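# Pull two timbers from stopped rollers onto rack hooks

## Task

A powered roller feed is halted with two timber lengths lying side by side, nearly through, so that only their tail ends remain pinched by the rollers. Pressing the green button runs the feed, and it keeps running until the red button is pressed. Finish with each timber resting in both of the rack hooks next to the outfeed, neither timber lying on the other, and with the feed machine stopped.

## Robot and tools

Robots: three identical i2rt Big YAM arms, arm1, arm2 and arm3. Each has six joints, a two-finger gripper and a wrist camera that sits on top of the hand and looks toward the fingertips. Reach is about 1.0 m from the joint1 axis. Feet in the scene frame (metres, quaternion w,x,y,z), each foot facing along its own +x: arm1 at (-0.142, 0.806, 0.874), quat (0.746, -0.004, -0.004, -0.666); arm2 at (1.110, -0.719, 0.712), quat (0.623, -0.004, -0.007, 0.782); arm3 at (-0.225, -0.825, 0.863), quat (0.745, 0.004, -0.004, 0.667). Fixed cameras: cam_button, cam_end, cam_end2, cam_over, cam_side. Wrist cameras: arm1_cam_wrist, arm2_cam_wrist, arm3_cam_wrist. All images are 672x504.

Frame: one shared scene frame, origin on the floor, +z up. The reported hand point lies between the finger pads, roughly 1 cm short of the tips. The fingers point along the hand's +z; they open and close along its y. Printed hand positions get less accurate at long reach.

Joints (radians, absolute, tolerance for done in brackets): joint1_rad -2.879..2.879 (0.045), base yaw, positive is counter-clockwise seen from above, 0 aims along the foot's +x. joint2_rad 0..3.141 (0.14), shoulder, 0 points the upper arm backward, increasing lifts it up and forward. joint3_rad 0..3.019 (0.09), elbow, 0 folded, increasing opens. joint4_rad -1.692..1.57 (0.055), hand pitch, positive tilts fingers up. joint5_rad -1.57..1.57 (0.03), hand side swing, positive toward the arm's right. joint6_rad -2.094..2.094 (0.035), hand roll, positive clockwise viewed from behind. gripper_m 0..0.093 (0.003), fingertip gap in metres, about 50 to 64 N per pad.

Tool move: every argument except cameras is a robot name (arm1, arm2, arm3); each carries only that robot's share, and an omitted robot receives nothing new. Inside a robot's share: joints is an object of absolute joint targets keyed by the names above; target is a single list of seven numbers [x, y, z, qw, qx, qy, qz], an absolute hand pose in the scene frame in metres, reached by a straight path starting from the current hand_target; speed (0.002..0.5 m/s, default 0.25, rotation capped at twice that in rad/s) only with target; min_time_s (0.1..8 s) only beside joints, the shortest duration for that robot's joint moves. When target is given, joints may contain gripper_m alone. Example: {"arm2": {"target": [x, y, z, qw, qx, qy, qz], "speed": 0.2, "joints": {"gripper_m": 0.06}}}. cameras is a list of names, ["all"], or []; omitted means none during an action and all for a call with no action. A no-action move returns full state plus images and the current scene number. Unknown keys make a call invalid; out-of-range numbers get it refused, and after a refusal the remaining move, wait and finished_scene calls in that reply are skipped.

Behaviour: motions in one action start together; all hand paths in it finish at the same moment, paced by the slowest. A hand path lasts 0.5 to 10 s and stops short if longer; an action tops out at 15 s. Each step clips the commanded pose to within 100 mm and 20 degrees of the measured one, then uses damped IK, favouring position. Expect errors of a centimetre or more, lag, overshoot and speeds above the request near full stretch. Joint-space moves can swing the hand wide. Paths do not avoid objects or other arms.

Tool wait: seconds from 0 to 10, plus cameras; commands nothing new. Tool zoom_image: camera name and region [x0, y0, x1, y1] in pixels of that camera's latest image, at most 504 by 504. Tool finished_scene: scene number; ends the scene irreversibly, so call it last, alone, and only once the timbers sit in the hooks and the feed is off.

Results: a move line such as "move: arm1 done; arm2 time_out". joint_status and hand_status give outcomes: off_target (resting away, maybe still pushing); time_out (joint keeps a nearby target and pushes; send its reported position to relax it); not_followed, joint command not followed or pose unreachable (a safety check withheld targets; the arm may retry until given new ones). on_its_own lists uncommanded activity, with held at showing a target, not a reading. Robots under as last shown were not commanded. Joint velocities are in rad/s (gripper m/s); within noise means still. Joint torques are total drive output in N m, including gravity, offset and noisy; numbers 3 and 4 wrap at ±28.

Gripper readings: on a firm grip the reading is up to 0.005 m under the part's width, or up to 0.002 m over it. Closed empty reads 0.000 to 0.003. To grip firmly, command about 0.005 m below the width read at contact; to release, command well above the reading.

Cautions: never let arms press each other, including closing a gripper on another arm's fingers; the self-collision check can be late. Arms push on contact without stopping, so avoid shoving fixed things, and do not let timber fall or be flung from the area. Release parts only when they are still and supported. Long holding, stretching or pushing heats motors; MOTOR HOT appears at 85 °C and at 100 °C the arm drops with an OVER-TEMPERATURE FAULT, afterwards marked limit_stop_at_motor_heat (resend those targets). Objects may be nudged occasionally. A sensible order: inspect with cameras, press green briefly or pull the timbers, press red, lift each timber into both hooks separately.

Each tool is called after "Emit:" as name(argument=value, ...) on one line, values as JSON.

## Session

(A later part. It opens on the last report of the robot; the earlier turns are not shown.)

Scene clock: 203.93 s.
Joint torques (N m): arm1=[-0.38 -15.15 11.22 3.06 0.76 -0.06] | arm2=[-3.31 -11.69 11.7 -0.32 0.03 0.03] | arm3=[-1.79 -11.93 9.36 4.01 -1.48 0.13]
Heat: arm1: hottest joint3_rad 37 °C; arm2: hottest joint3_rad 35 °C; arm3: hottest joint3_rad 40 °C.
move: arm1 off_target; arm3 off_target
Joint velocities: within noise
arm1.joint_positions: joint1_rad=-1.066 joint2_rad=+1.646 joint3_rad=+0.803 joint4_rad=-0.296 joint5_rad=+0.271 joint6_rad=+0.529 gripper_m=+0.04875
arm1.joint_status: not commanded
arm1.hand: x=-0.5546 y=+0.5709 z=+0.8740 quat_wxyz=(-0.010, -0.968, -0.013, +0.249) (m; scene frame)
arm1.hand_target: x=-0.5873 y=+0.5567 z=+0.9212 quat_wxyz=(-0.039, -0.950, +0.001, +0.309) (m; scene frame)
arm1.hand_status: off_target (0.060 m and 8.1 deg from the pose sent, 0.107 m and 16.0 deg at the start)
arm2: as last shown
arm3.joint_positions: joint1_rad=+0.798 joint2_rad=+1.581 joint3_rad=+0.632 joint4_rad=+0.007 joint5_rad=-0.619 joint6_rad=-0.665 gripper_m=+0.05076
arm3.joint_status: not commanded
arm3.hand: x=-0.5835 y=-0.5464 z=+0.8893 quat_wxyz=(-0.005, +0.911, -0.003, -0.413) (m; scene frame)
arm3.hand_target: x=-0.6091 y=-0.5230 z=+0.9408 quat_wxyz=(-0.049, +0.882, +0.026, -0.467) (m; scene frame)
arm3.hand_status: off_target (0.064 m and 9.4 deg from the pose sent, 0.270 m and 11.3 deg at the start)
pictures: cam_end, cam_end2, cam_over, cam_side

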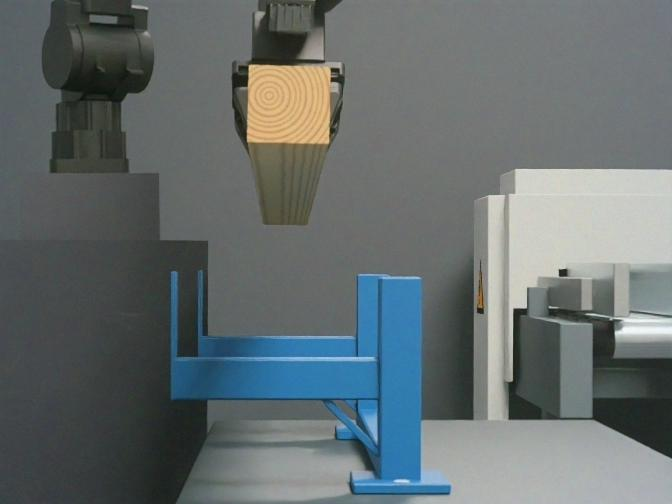

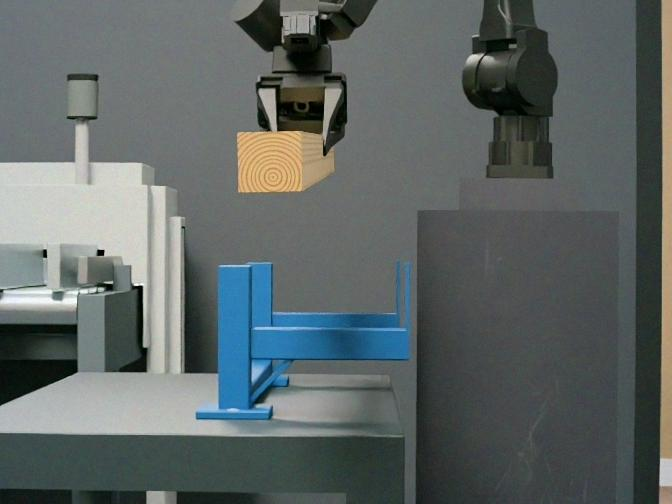

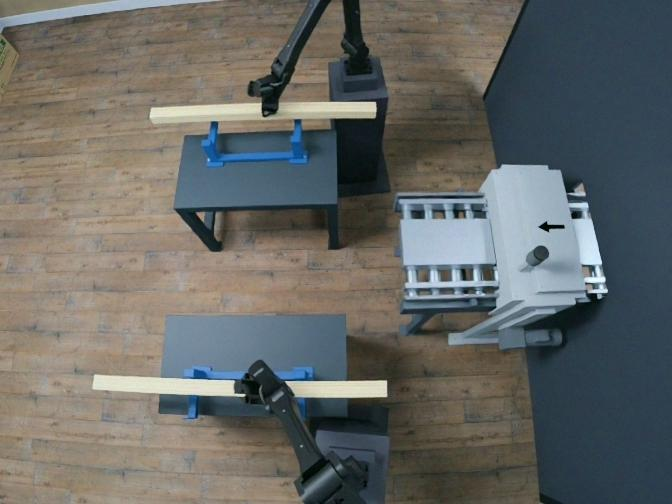

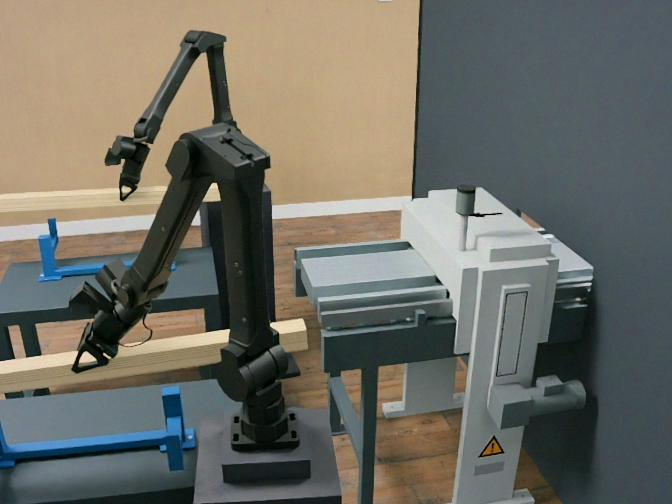

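Emit:
move(arm1={"target":[-0.59,0.56,0.805,0.04,0.955,0,-0.293],"speed":0.12}, arm3={"target":[-0.612,-0.550,0.84,-0.05,0.868,0.025,-0.492],"speed":0.12}, cameras=["cam_over","cam_end","cam_end2"])

Scene clock: 237.10 s.
Joint torques (N m): arm1=[-0.21 -16.56 7.72 2.96 0.58 -0.06] | arm2=[-3.31 -11.75 11.71 -0.34 0.03 0.03] | arm3=[-1.2 -12.34 5.26 4.31 -1.36 0.13]
Heat: arm1: hottest joint3_rad 33 °C; arm2: hottest joint3_rad 37 °C; arm3: hottest joint3_rad 39 °C.
move: arm1 off_target; arm3 off_target
Joint velocities: within noise
arm1.joint_positions: joint1_rad=-1.086 joint2_rad=+1.924 joint3_rad=+0.765 joint4_rad=+0.005 joint5_rad=+0.249 joint6_rad=+0.521 gripper_m=+0.04875
arm1.joint_status: not commanded
arm1.hand: x=-0.5524 y=+0.5777 z=+0.7661 quat_wxyz=(-0.012, -0.971, -0.011, +0.238) (m; scene frame)
arm1.hand_target: x=-0.5881 y=+0.5612 z=+0.8060 quat_wxyz=(-0.040, -0.955, +0.000, +0.293) (m; scene frame)
arm1.hand_status: off_target (0.057 m and 7.5 deg from the pose sent, 0.078 m and 6.5 deg at the start)
arm2: as last shown
arm3.joint_positions: joint1_rad=+0.835 joint2_rad=+1.886 joint3_rad=+0.528 joint4_rad=+0.511 joint5_rad=-0.618 joint6_rad=-0.591 gripper_m=+0.05076
arm3.joint_status: not commanded
arm3.hand: x=-0.5832 y=-0.5705 z=+0.7999 quat_wxyz=(-0.014, +0.897, -0.004, -0.441) (m; scene frame)
arm3.hand_target: x=-0.6101 y=-0.5519 z=+0.8401 quat_wxyz=(-0.049, +0.869, +0.026, -0.491) (m; scene frame)
arm3.hand_status: off_target (0.053 m and 8.6 deg from the pose sent, 0.057 m and 12.0 deg at the start)
pictures: cam_end, cam_end2, cam_over

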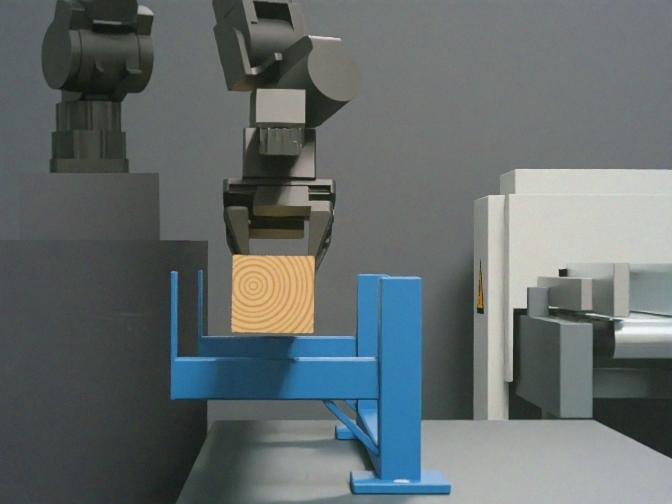

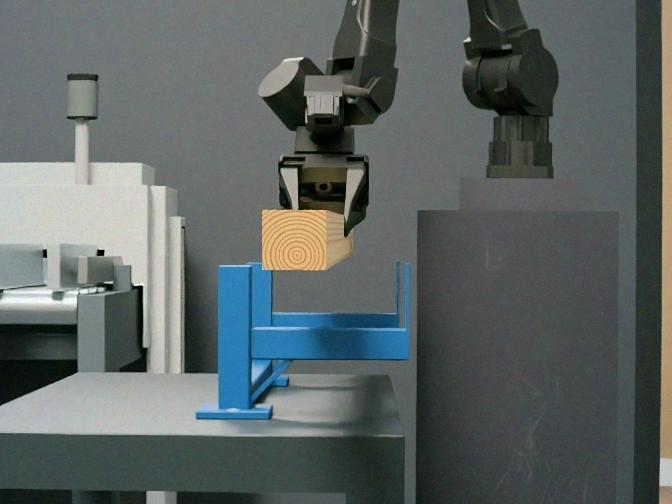

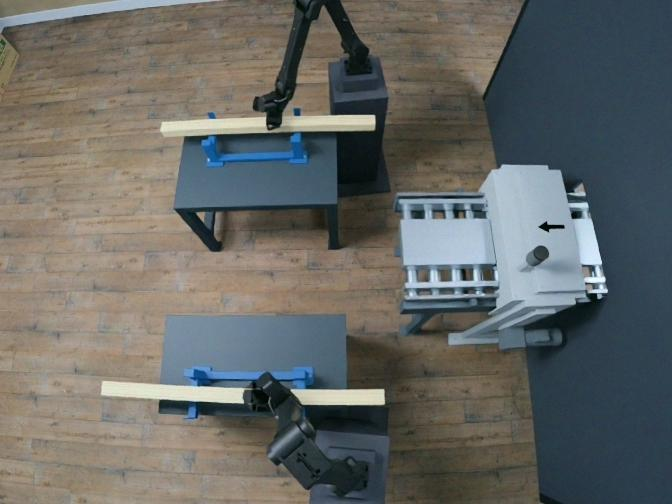

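Emit:
move(arm1={"target":[-0.585,0.562,0.757,0.03,0.955,0,-0.293],"speed":0.06}, arm3={"target":[-0.608,-0.558,0.77,-0.04,0.868,0.02,-0.492],"speed":0.08}, cameras=["cam_over","cam_end","cam_end2"])

Scene clock: 257.43 s.
Joint torques (N m): arm1=[0.44 -13.22 7.16 3.08 0.77 -0.05] | arm2=[-3.31 -11.75 11.71 -0.34 0.03 0.03] | arm3=[-1.2 -12.69 3.93 4.25 -1.34 0.16]
Heat: arm1: hottest joint2_rad 30 °C; arm2: hottest joint3_rad 37 °C; arm3: hottest joint3_rad 36 °C.
move: arm1 off_target; arm3 off_target
Joint velocities: within noise
arm1.joint_positions: joint1_rad=-1.086 joint2_rad=+2.006 joint3_rad=+0.765 joint4_rad=+0.124 joint5_rad=+0.264 joint6_rad=+0.522 gripper_m=+0.04875
arm1.joint_status: not commanded
arm1.hand: x=-0.5582 y=+0.5765 z=+0.7424 quat_wxyz=(-0.016, -0.966, -0.006, +0.256) (m; scene frame)
arm1.hand_target: x=-0.5839 y=+0.5625 z=+0.7583 quat_wxyz=(-0.030, -0.956, +0.000, +0.293) (m; scene frame)
arm1.hand_status: off_target (0.034 m and 4.7 deg from the pose sent, 0.037 m and 7.0 deg at the start)
arm2: as last shown
arm3.joint_positions: joint1_rad=+0.839 joint2_rad=+2.136 joint3_rad=+0.536 joint4_rad=+0.746 joint5_rad=-0.626 joint6_rad=-0.576 gripper_m=+0.05076
arm3.joint_status: not commanded
arm3.hand: x=-0.5748 y=-0.5833 z=+0.7355 quat_wxyz=(-0.004, +0.897, -0.009, -0.441) (m; scene frame)
arm3.hand_target: x=-0.6057 y=-0.5600 z=+0.7708 quat_wxyz=(-0.039, +0.870, +0.021, -0.492) (m; scene frame)
arm3.hand_status: off_target (0.054 m and 8.6 deg from the pose sent, 0.041 m and 7.9 deg at the start)
pictures: cam_end, cam_end2, cam_over

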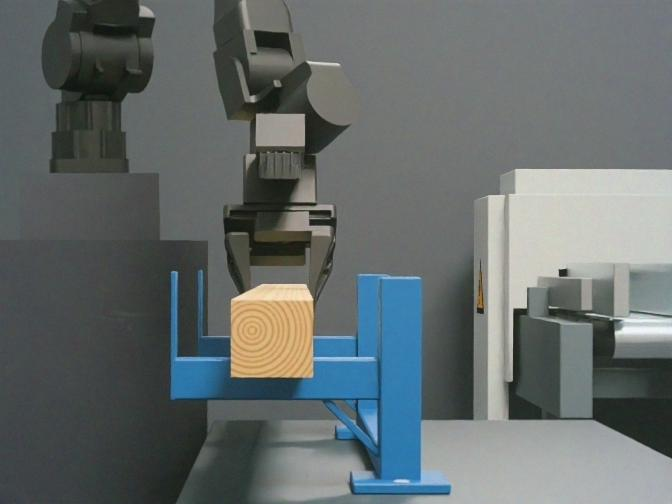

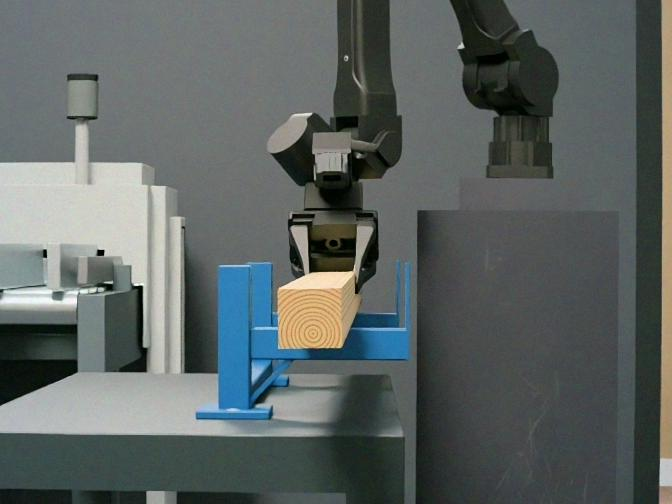

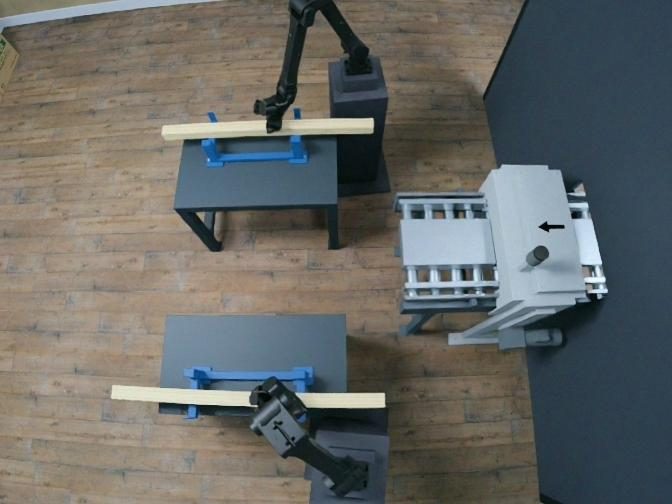

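Emit:
move(arm1={"target":[-0.575,0.565,0.733,0.02,0.960,0,-0.275],"speed":0.06}, arm3={"target":[-0.60,-0.562,0.735,-0.03,0.875,0.01,-0.48],"speed":0.06}, cameras=["cam_over","cam_end","cam_end2","cam_side"])

Scene clock: 269.33 s.
Joint torques (N m): arm1=[1.08 -9.35 7.68 2.54 0.44 0.05] | arm2=[-3.31 -11.69 11.73 -0.34 0.03 0.03] | arm3=[-1.73 -7.24 4.96 3.96 -1.06 0.14]
Heat: arm1: hottest joint2_rad 30 °C; arm2: hottest joint3_rad 38 °C; arm3: hottest joint3_rad 34 °C.
move: arm1 off_target; arm3 off_target
Joint velocities: within noise
arm1.joint_positions: joint1_rad=-1.086 joint2_rad=+2.014 joint3_rad=+0.765 joint4_rad=+0.141 joint5_rad=+0.273 joint6_rad=+0.524 gripper_m=+0.04875
arm1.joint_status: not commanded
arm1.hand: x=-0.5602 y=+0.5771 z=+0.7410 quat_wxyz=(-0.014, -0.965, -0.003, +0.262) (m; scene frame)
arm1.hand_target: x=-0.5741 y=+0.5653 z=+0.7339 quat_wxyz=(-0.020, -0.961, +0.000, +0.275) (m; scene frame)
arm1.hand_status: off_target (0.021 m and 1.7 deg from the pose sent, 0.023 m and 2.4 deg at the start)
arm2: as last shown
arm3.joint_positions: joint1_rad=+0.839 joint2_rad=+2.168 joint3_rad=+0.539 joint4_rad=+0.801 joint5_rad=-0.629 joint6_rad=-0.574 gripper_m=+0.05076
arm3.joint_status: not commanded
arm3.hand: x=-0.5764 y=-0.5823 z=+0.7313 quat_wxyz=(-0.011, +0.893, -0.004, -0.449) (m; scene frame)
arm3.hand_target: x=-0.5983 y=-0.5631 z=+0.7363 quat_wxyz=(-0.029, +0.877, +0.011, -0.479) (m; scene frame)
arm3.hand_status: off_target (0.031 m and 4.9 deg from the pose sent, 0.033 m and 6.3 deg at the start)
pictures: cam_end, cam_end2, cam_over, cam_side

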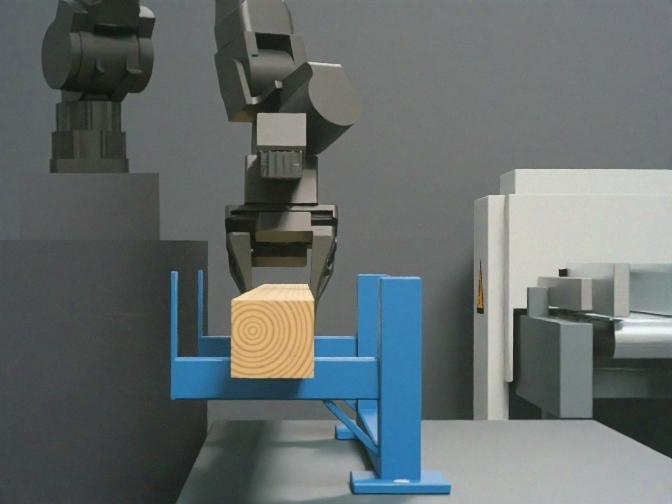

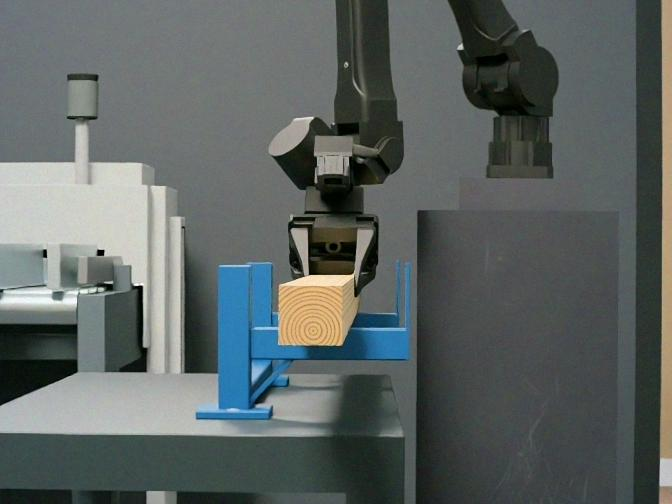

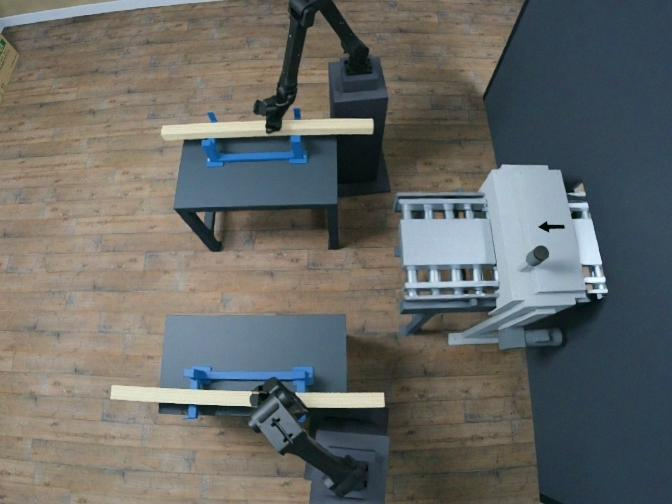

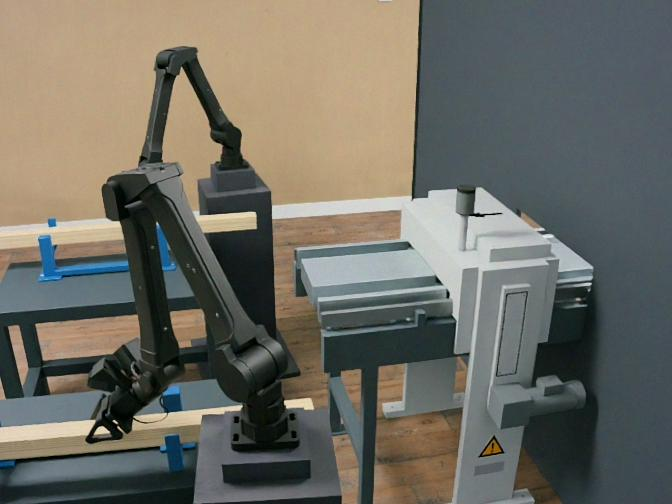

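Emit:
move(arm1={"joints":{"gripper_m":0.075}}, arm3={"joints":{"gripper_m":0.075}}, cameras=["cam_end","cam_end2"])

Scene clock: 280.57 s.
Joint torques (N m): arm1=[1.14 -12.28 5.59 1.77 0.23 0.04] | arm2=[-3.31 -11.69 11.7 -0.32 0.03 0.03] | arm3=[-1.85 -9.17 2.7 2.47 -0.17 0.11]
Heat: arm1: hottest joint2_rad 29 °C; arm2: hottest joint3_rad 38 °C; arm3: hottest joint3_rad 33 °C.
move: arm1 done; arm3 done
Joint velocities: within noise
arm1.joint_positions: joint1_rad=-1.086 joint2_rad=+2.046 joint3_rad=+0.786 joint4_rad=+0.158 joint5_rad=+0.279 joint6_rad=+0.524 gripper_m=+0.07491
arm1.joint_status: all done
arm1.hand: x=-0.5668 y=+0.5736 z=+0.7332 quat_wxyz=(-0.014, -0.964, -0.002, +0.266) (m; scene frame)
arm1.hand_target: x=-0.5739 y=+0.5655 z=+0.7338 quat_wxyz=(-0.020, -0.961, +0.000, +0.275) (m; scene frame)
arm1.hand_status: not commanded
arm2: as last shown
arm3.joint_positions: joint1_rad=+0.840 joint2_rad=+2.188 joint3_rad=+0.573 joint4_rad=+0.843 joint5_rad=-0.654 joint6_rad=-0.571 gripper_m=+0.07494
arm3.joint_status: all done
arm3.hand: x=-0.5909 y=-0.5722 z=+0.7359 quat_wxyz=(-0.019, +0.881, +0.009, -0.472) (m; scene frame)
arm3.hand_target: x=-0.5983 y=-0.5631 z=+0.7364 quat_wxyz=(-0.029, +0.877, +0.011, -0.479) (m; scene frame)
arm3.hand_status: not commanded
pictures: cam_end, cam_end2

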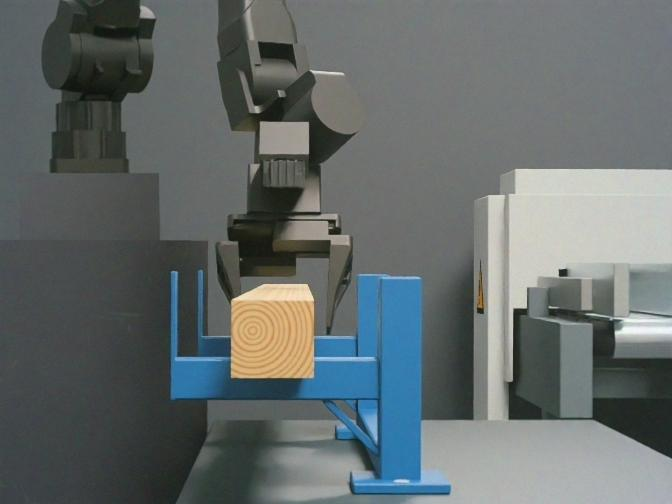

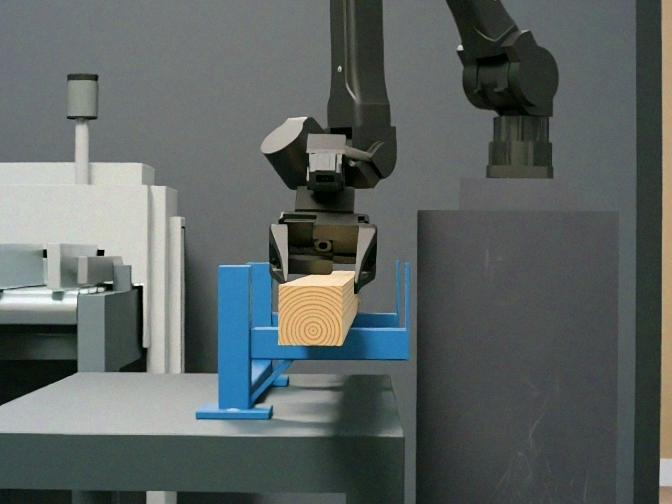

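Emit:
move(arm1={"target":[-0.515,0.567,0.83,-0.01,0.962,0,-0.27],"speed":0.12}, arm3={"target":[-0.49,-0.566,0.82,-0.02,0.879,0.01,-0.475],"speed":0.12}, cameras=["cam_end","cam_end2","cam_over","cam_side","cam_button"])

Scene clock: 292.93 s.
Joint torques (N m): arm1=[1.26 -11.22 5.68 0.62 0.32 0.06] | arm2=[-3.25 -11.75 11.7 -0.34 0.03 0.02] | arm3=[-2.37 -8.12 2.7 1.05 -0.6 -0.02]
Heat: arm1: hottest joint2_rad 29 °C; arm2: hottest joint3_rad 38 °C; arm3: hottest joint3_rad 32 °C.
move: arm1 done; arm3 done
Joint velocities: within noise
arm1.joint_positions: joint1_rad=-0.979 joint2_rad=+1.720 joint3_rad=+0.699 joint4_rad=-0.127 joint5_rad=+0.369 joint6_rad=+0.624 gripper_m=+0.07494
arm1.joint_status: not commanded
arm1.hand: x=-0.5191 y=+0.5676 z=+0.8297 quat_wxyz=(+0.008, -0.962, +0.001, +0.272) (m; scene frame)
arm1.hand_target: x=-0.5151 y=+0.5670 z=+0.8301 quat_wxyz=(+0.010, -0.963, +0.000, +0.270) (m; scene frame)
arm1.hand_status: done (0.004 m and 0.3 deg from the pose sent, 0.110 m and 2.8 deg at the start)
arm2: as last shown
arm3.joint_positions: joint1_rad=+0.558 joint2_rad=+1.797 joint3_rad=+0.401 joint4_rad=+0.423 joint5_rad=-0.843 joint6_rad=-0.860 gripper_m=+0.07496
arm3.joint_status: not commanded
arm3.hand: x=-0.4913 y=-0.5680 z=+0.8172 quat_wxyz=(-0.017, +0.880, +0.008, -0.474) (m; scene frame)
arm3.hand_target: x=-0.4901 y=-0.5660 z=+0.8199 quat_wxyz=(-0.020, +0.880, +0.010, -0.475) (m; scene frame)
arm3.hand_status: done (0.004 m and 0.5 deg from the pose sent, 0.132 m and 0.5 deg at the start)
pictures: cam_button, cam_end, cam_end2, cam_over, cam_side

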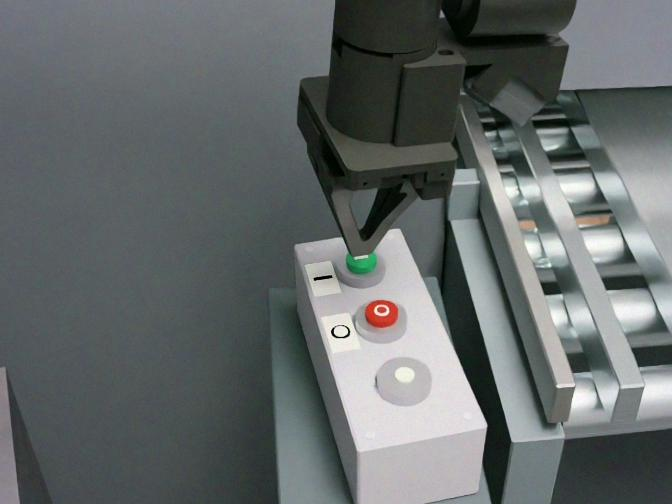

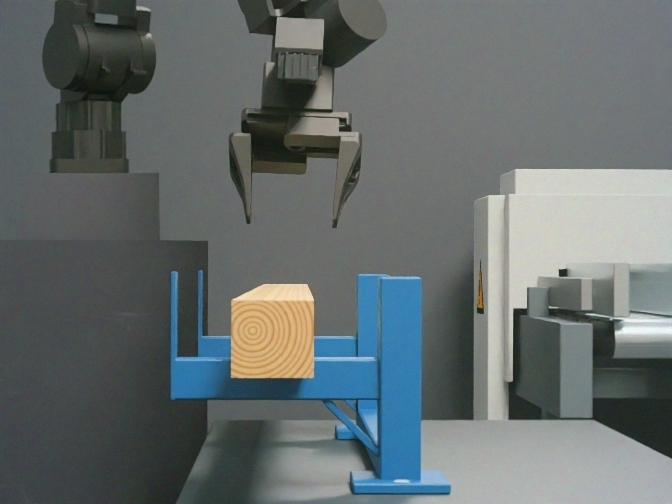

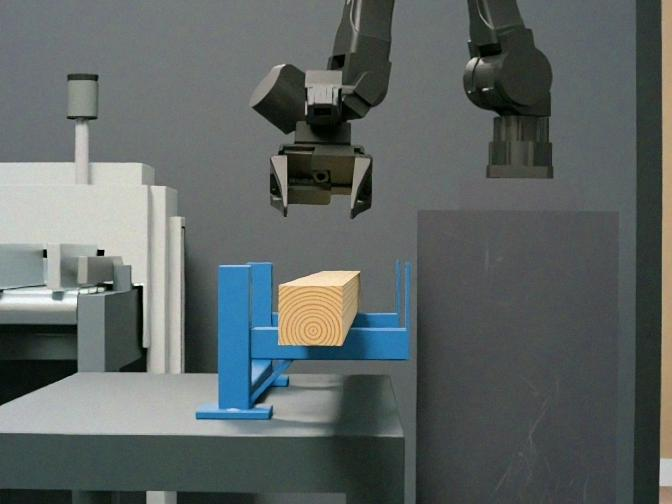

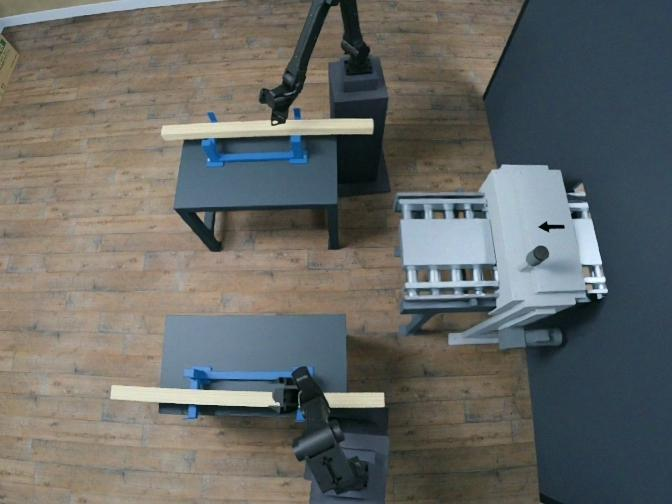

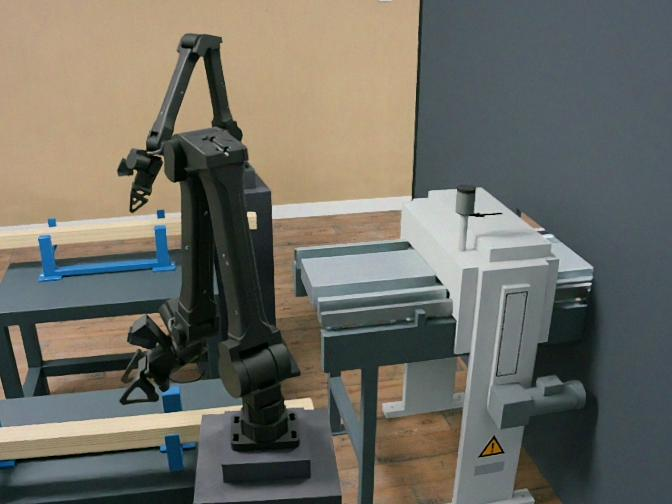

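Emit:
finished_scene(scene=2)

The scene is finished: the task was done.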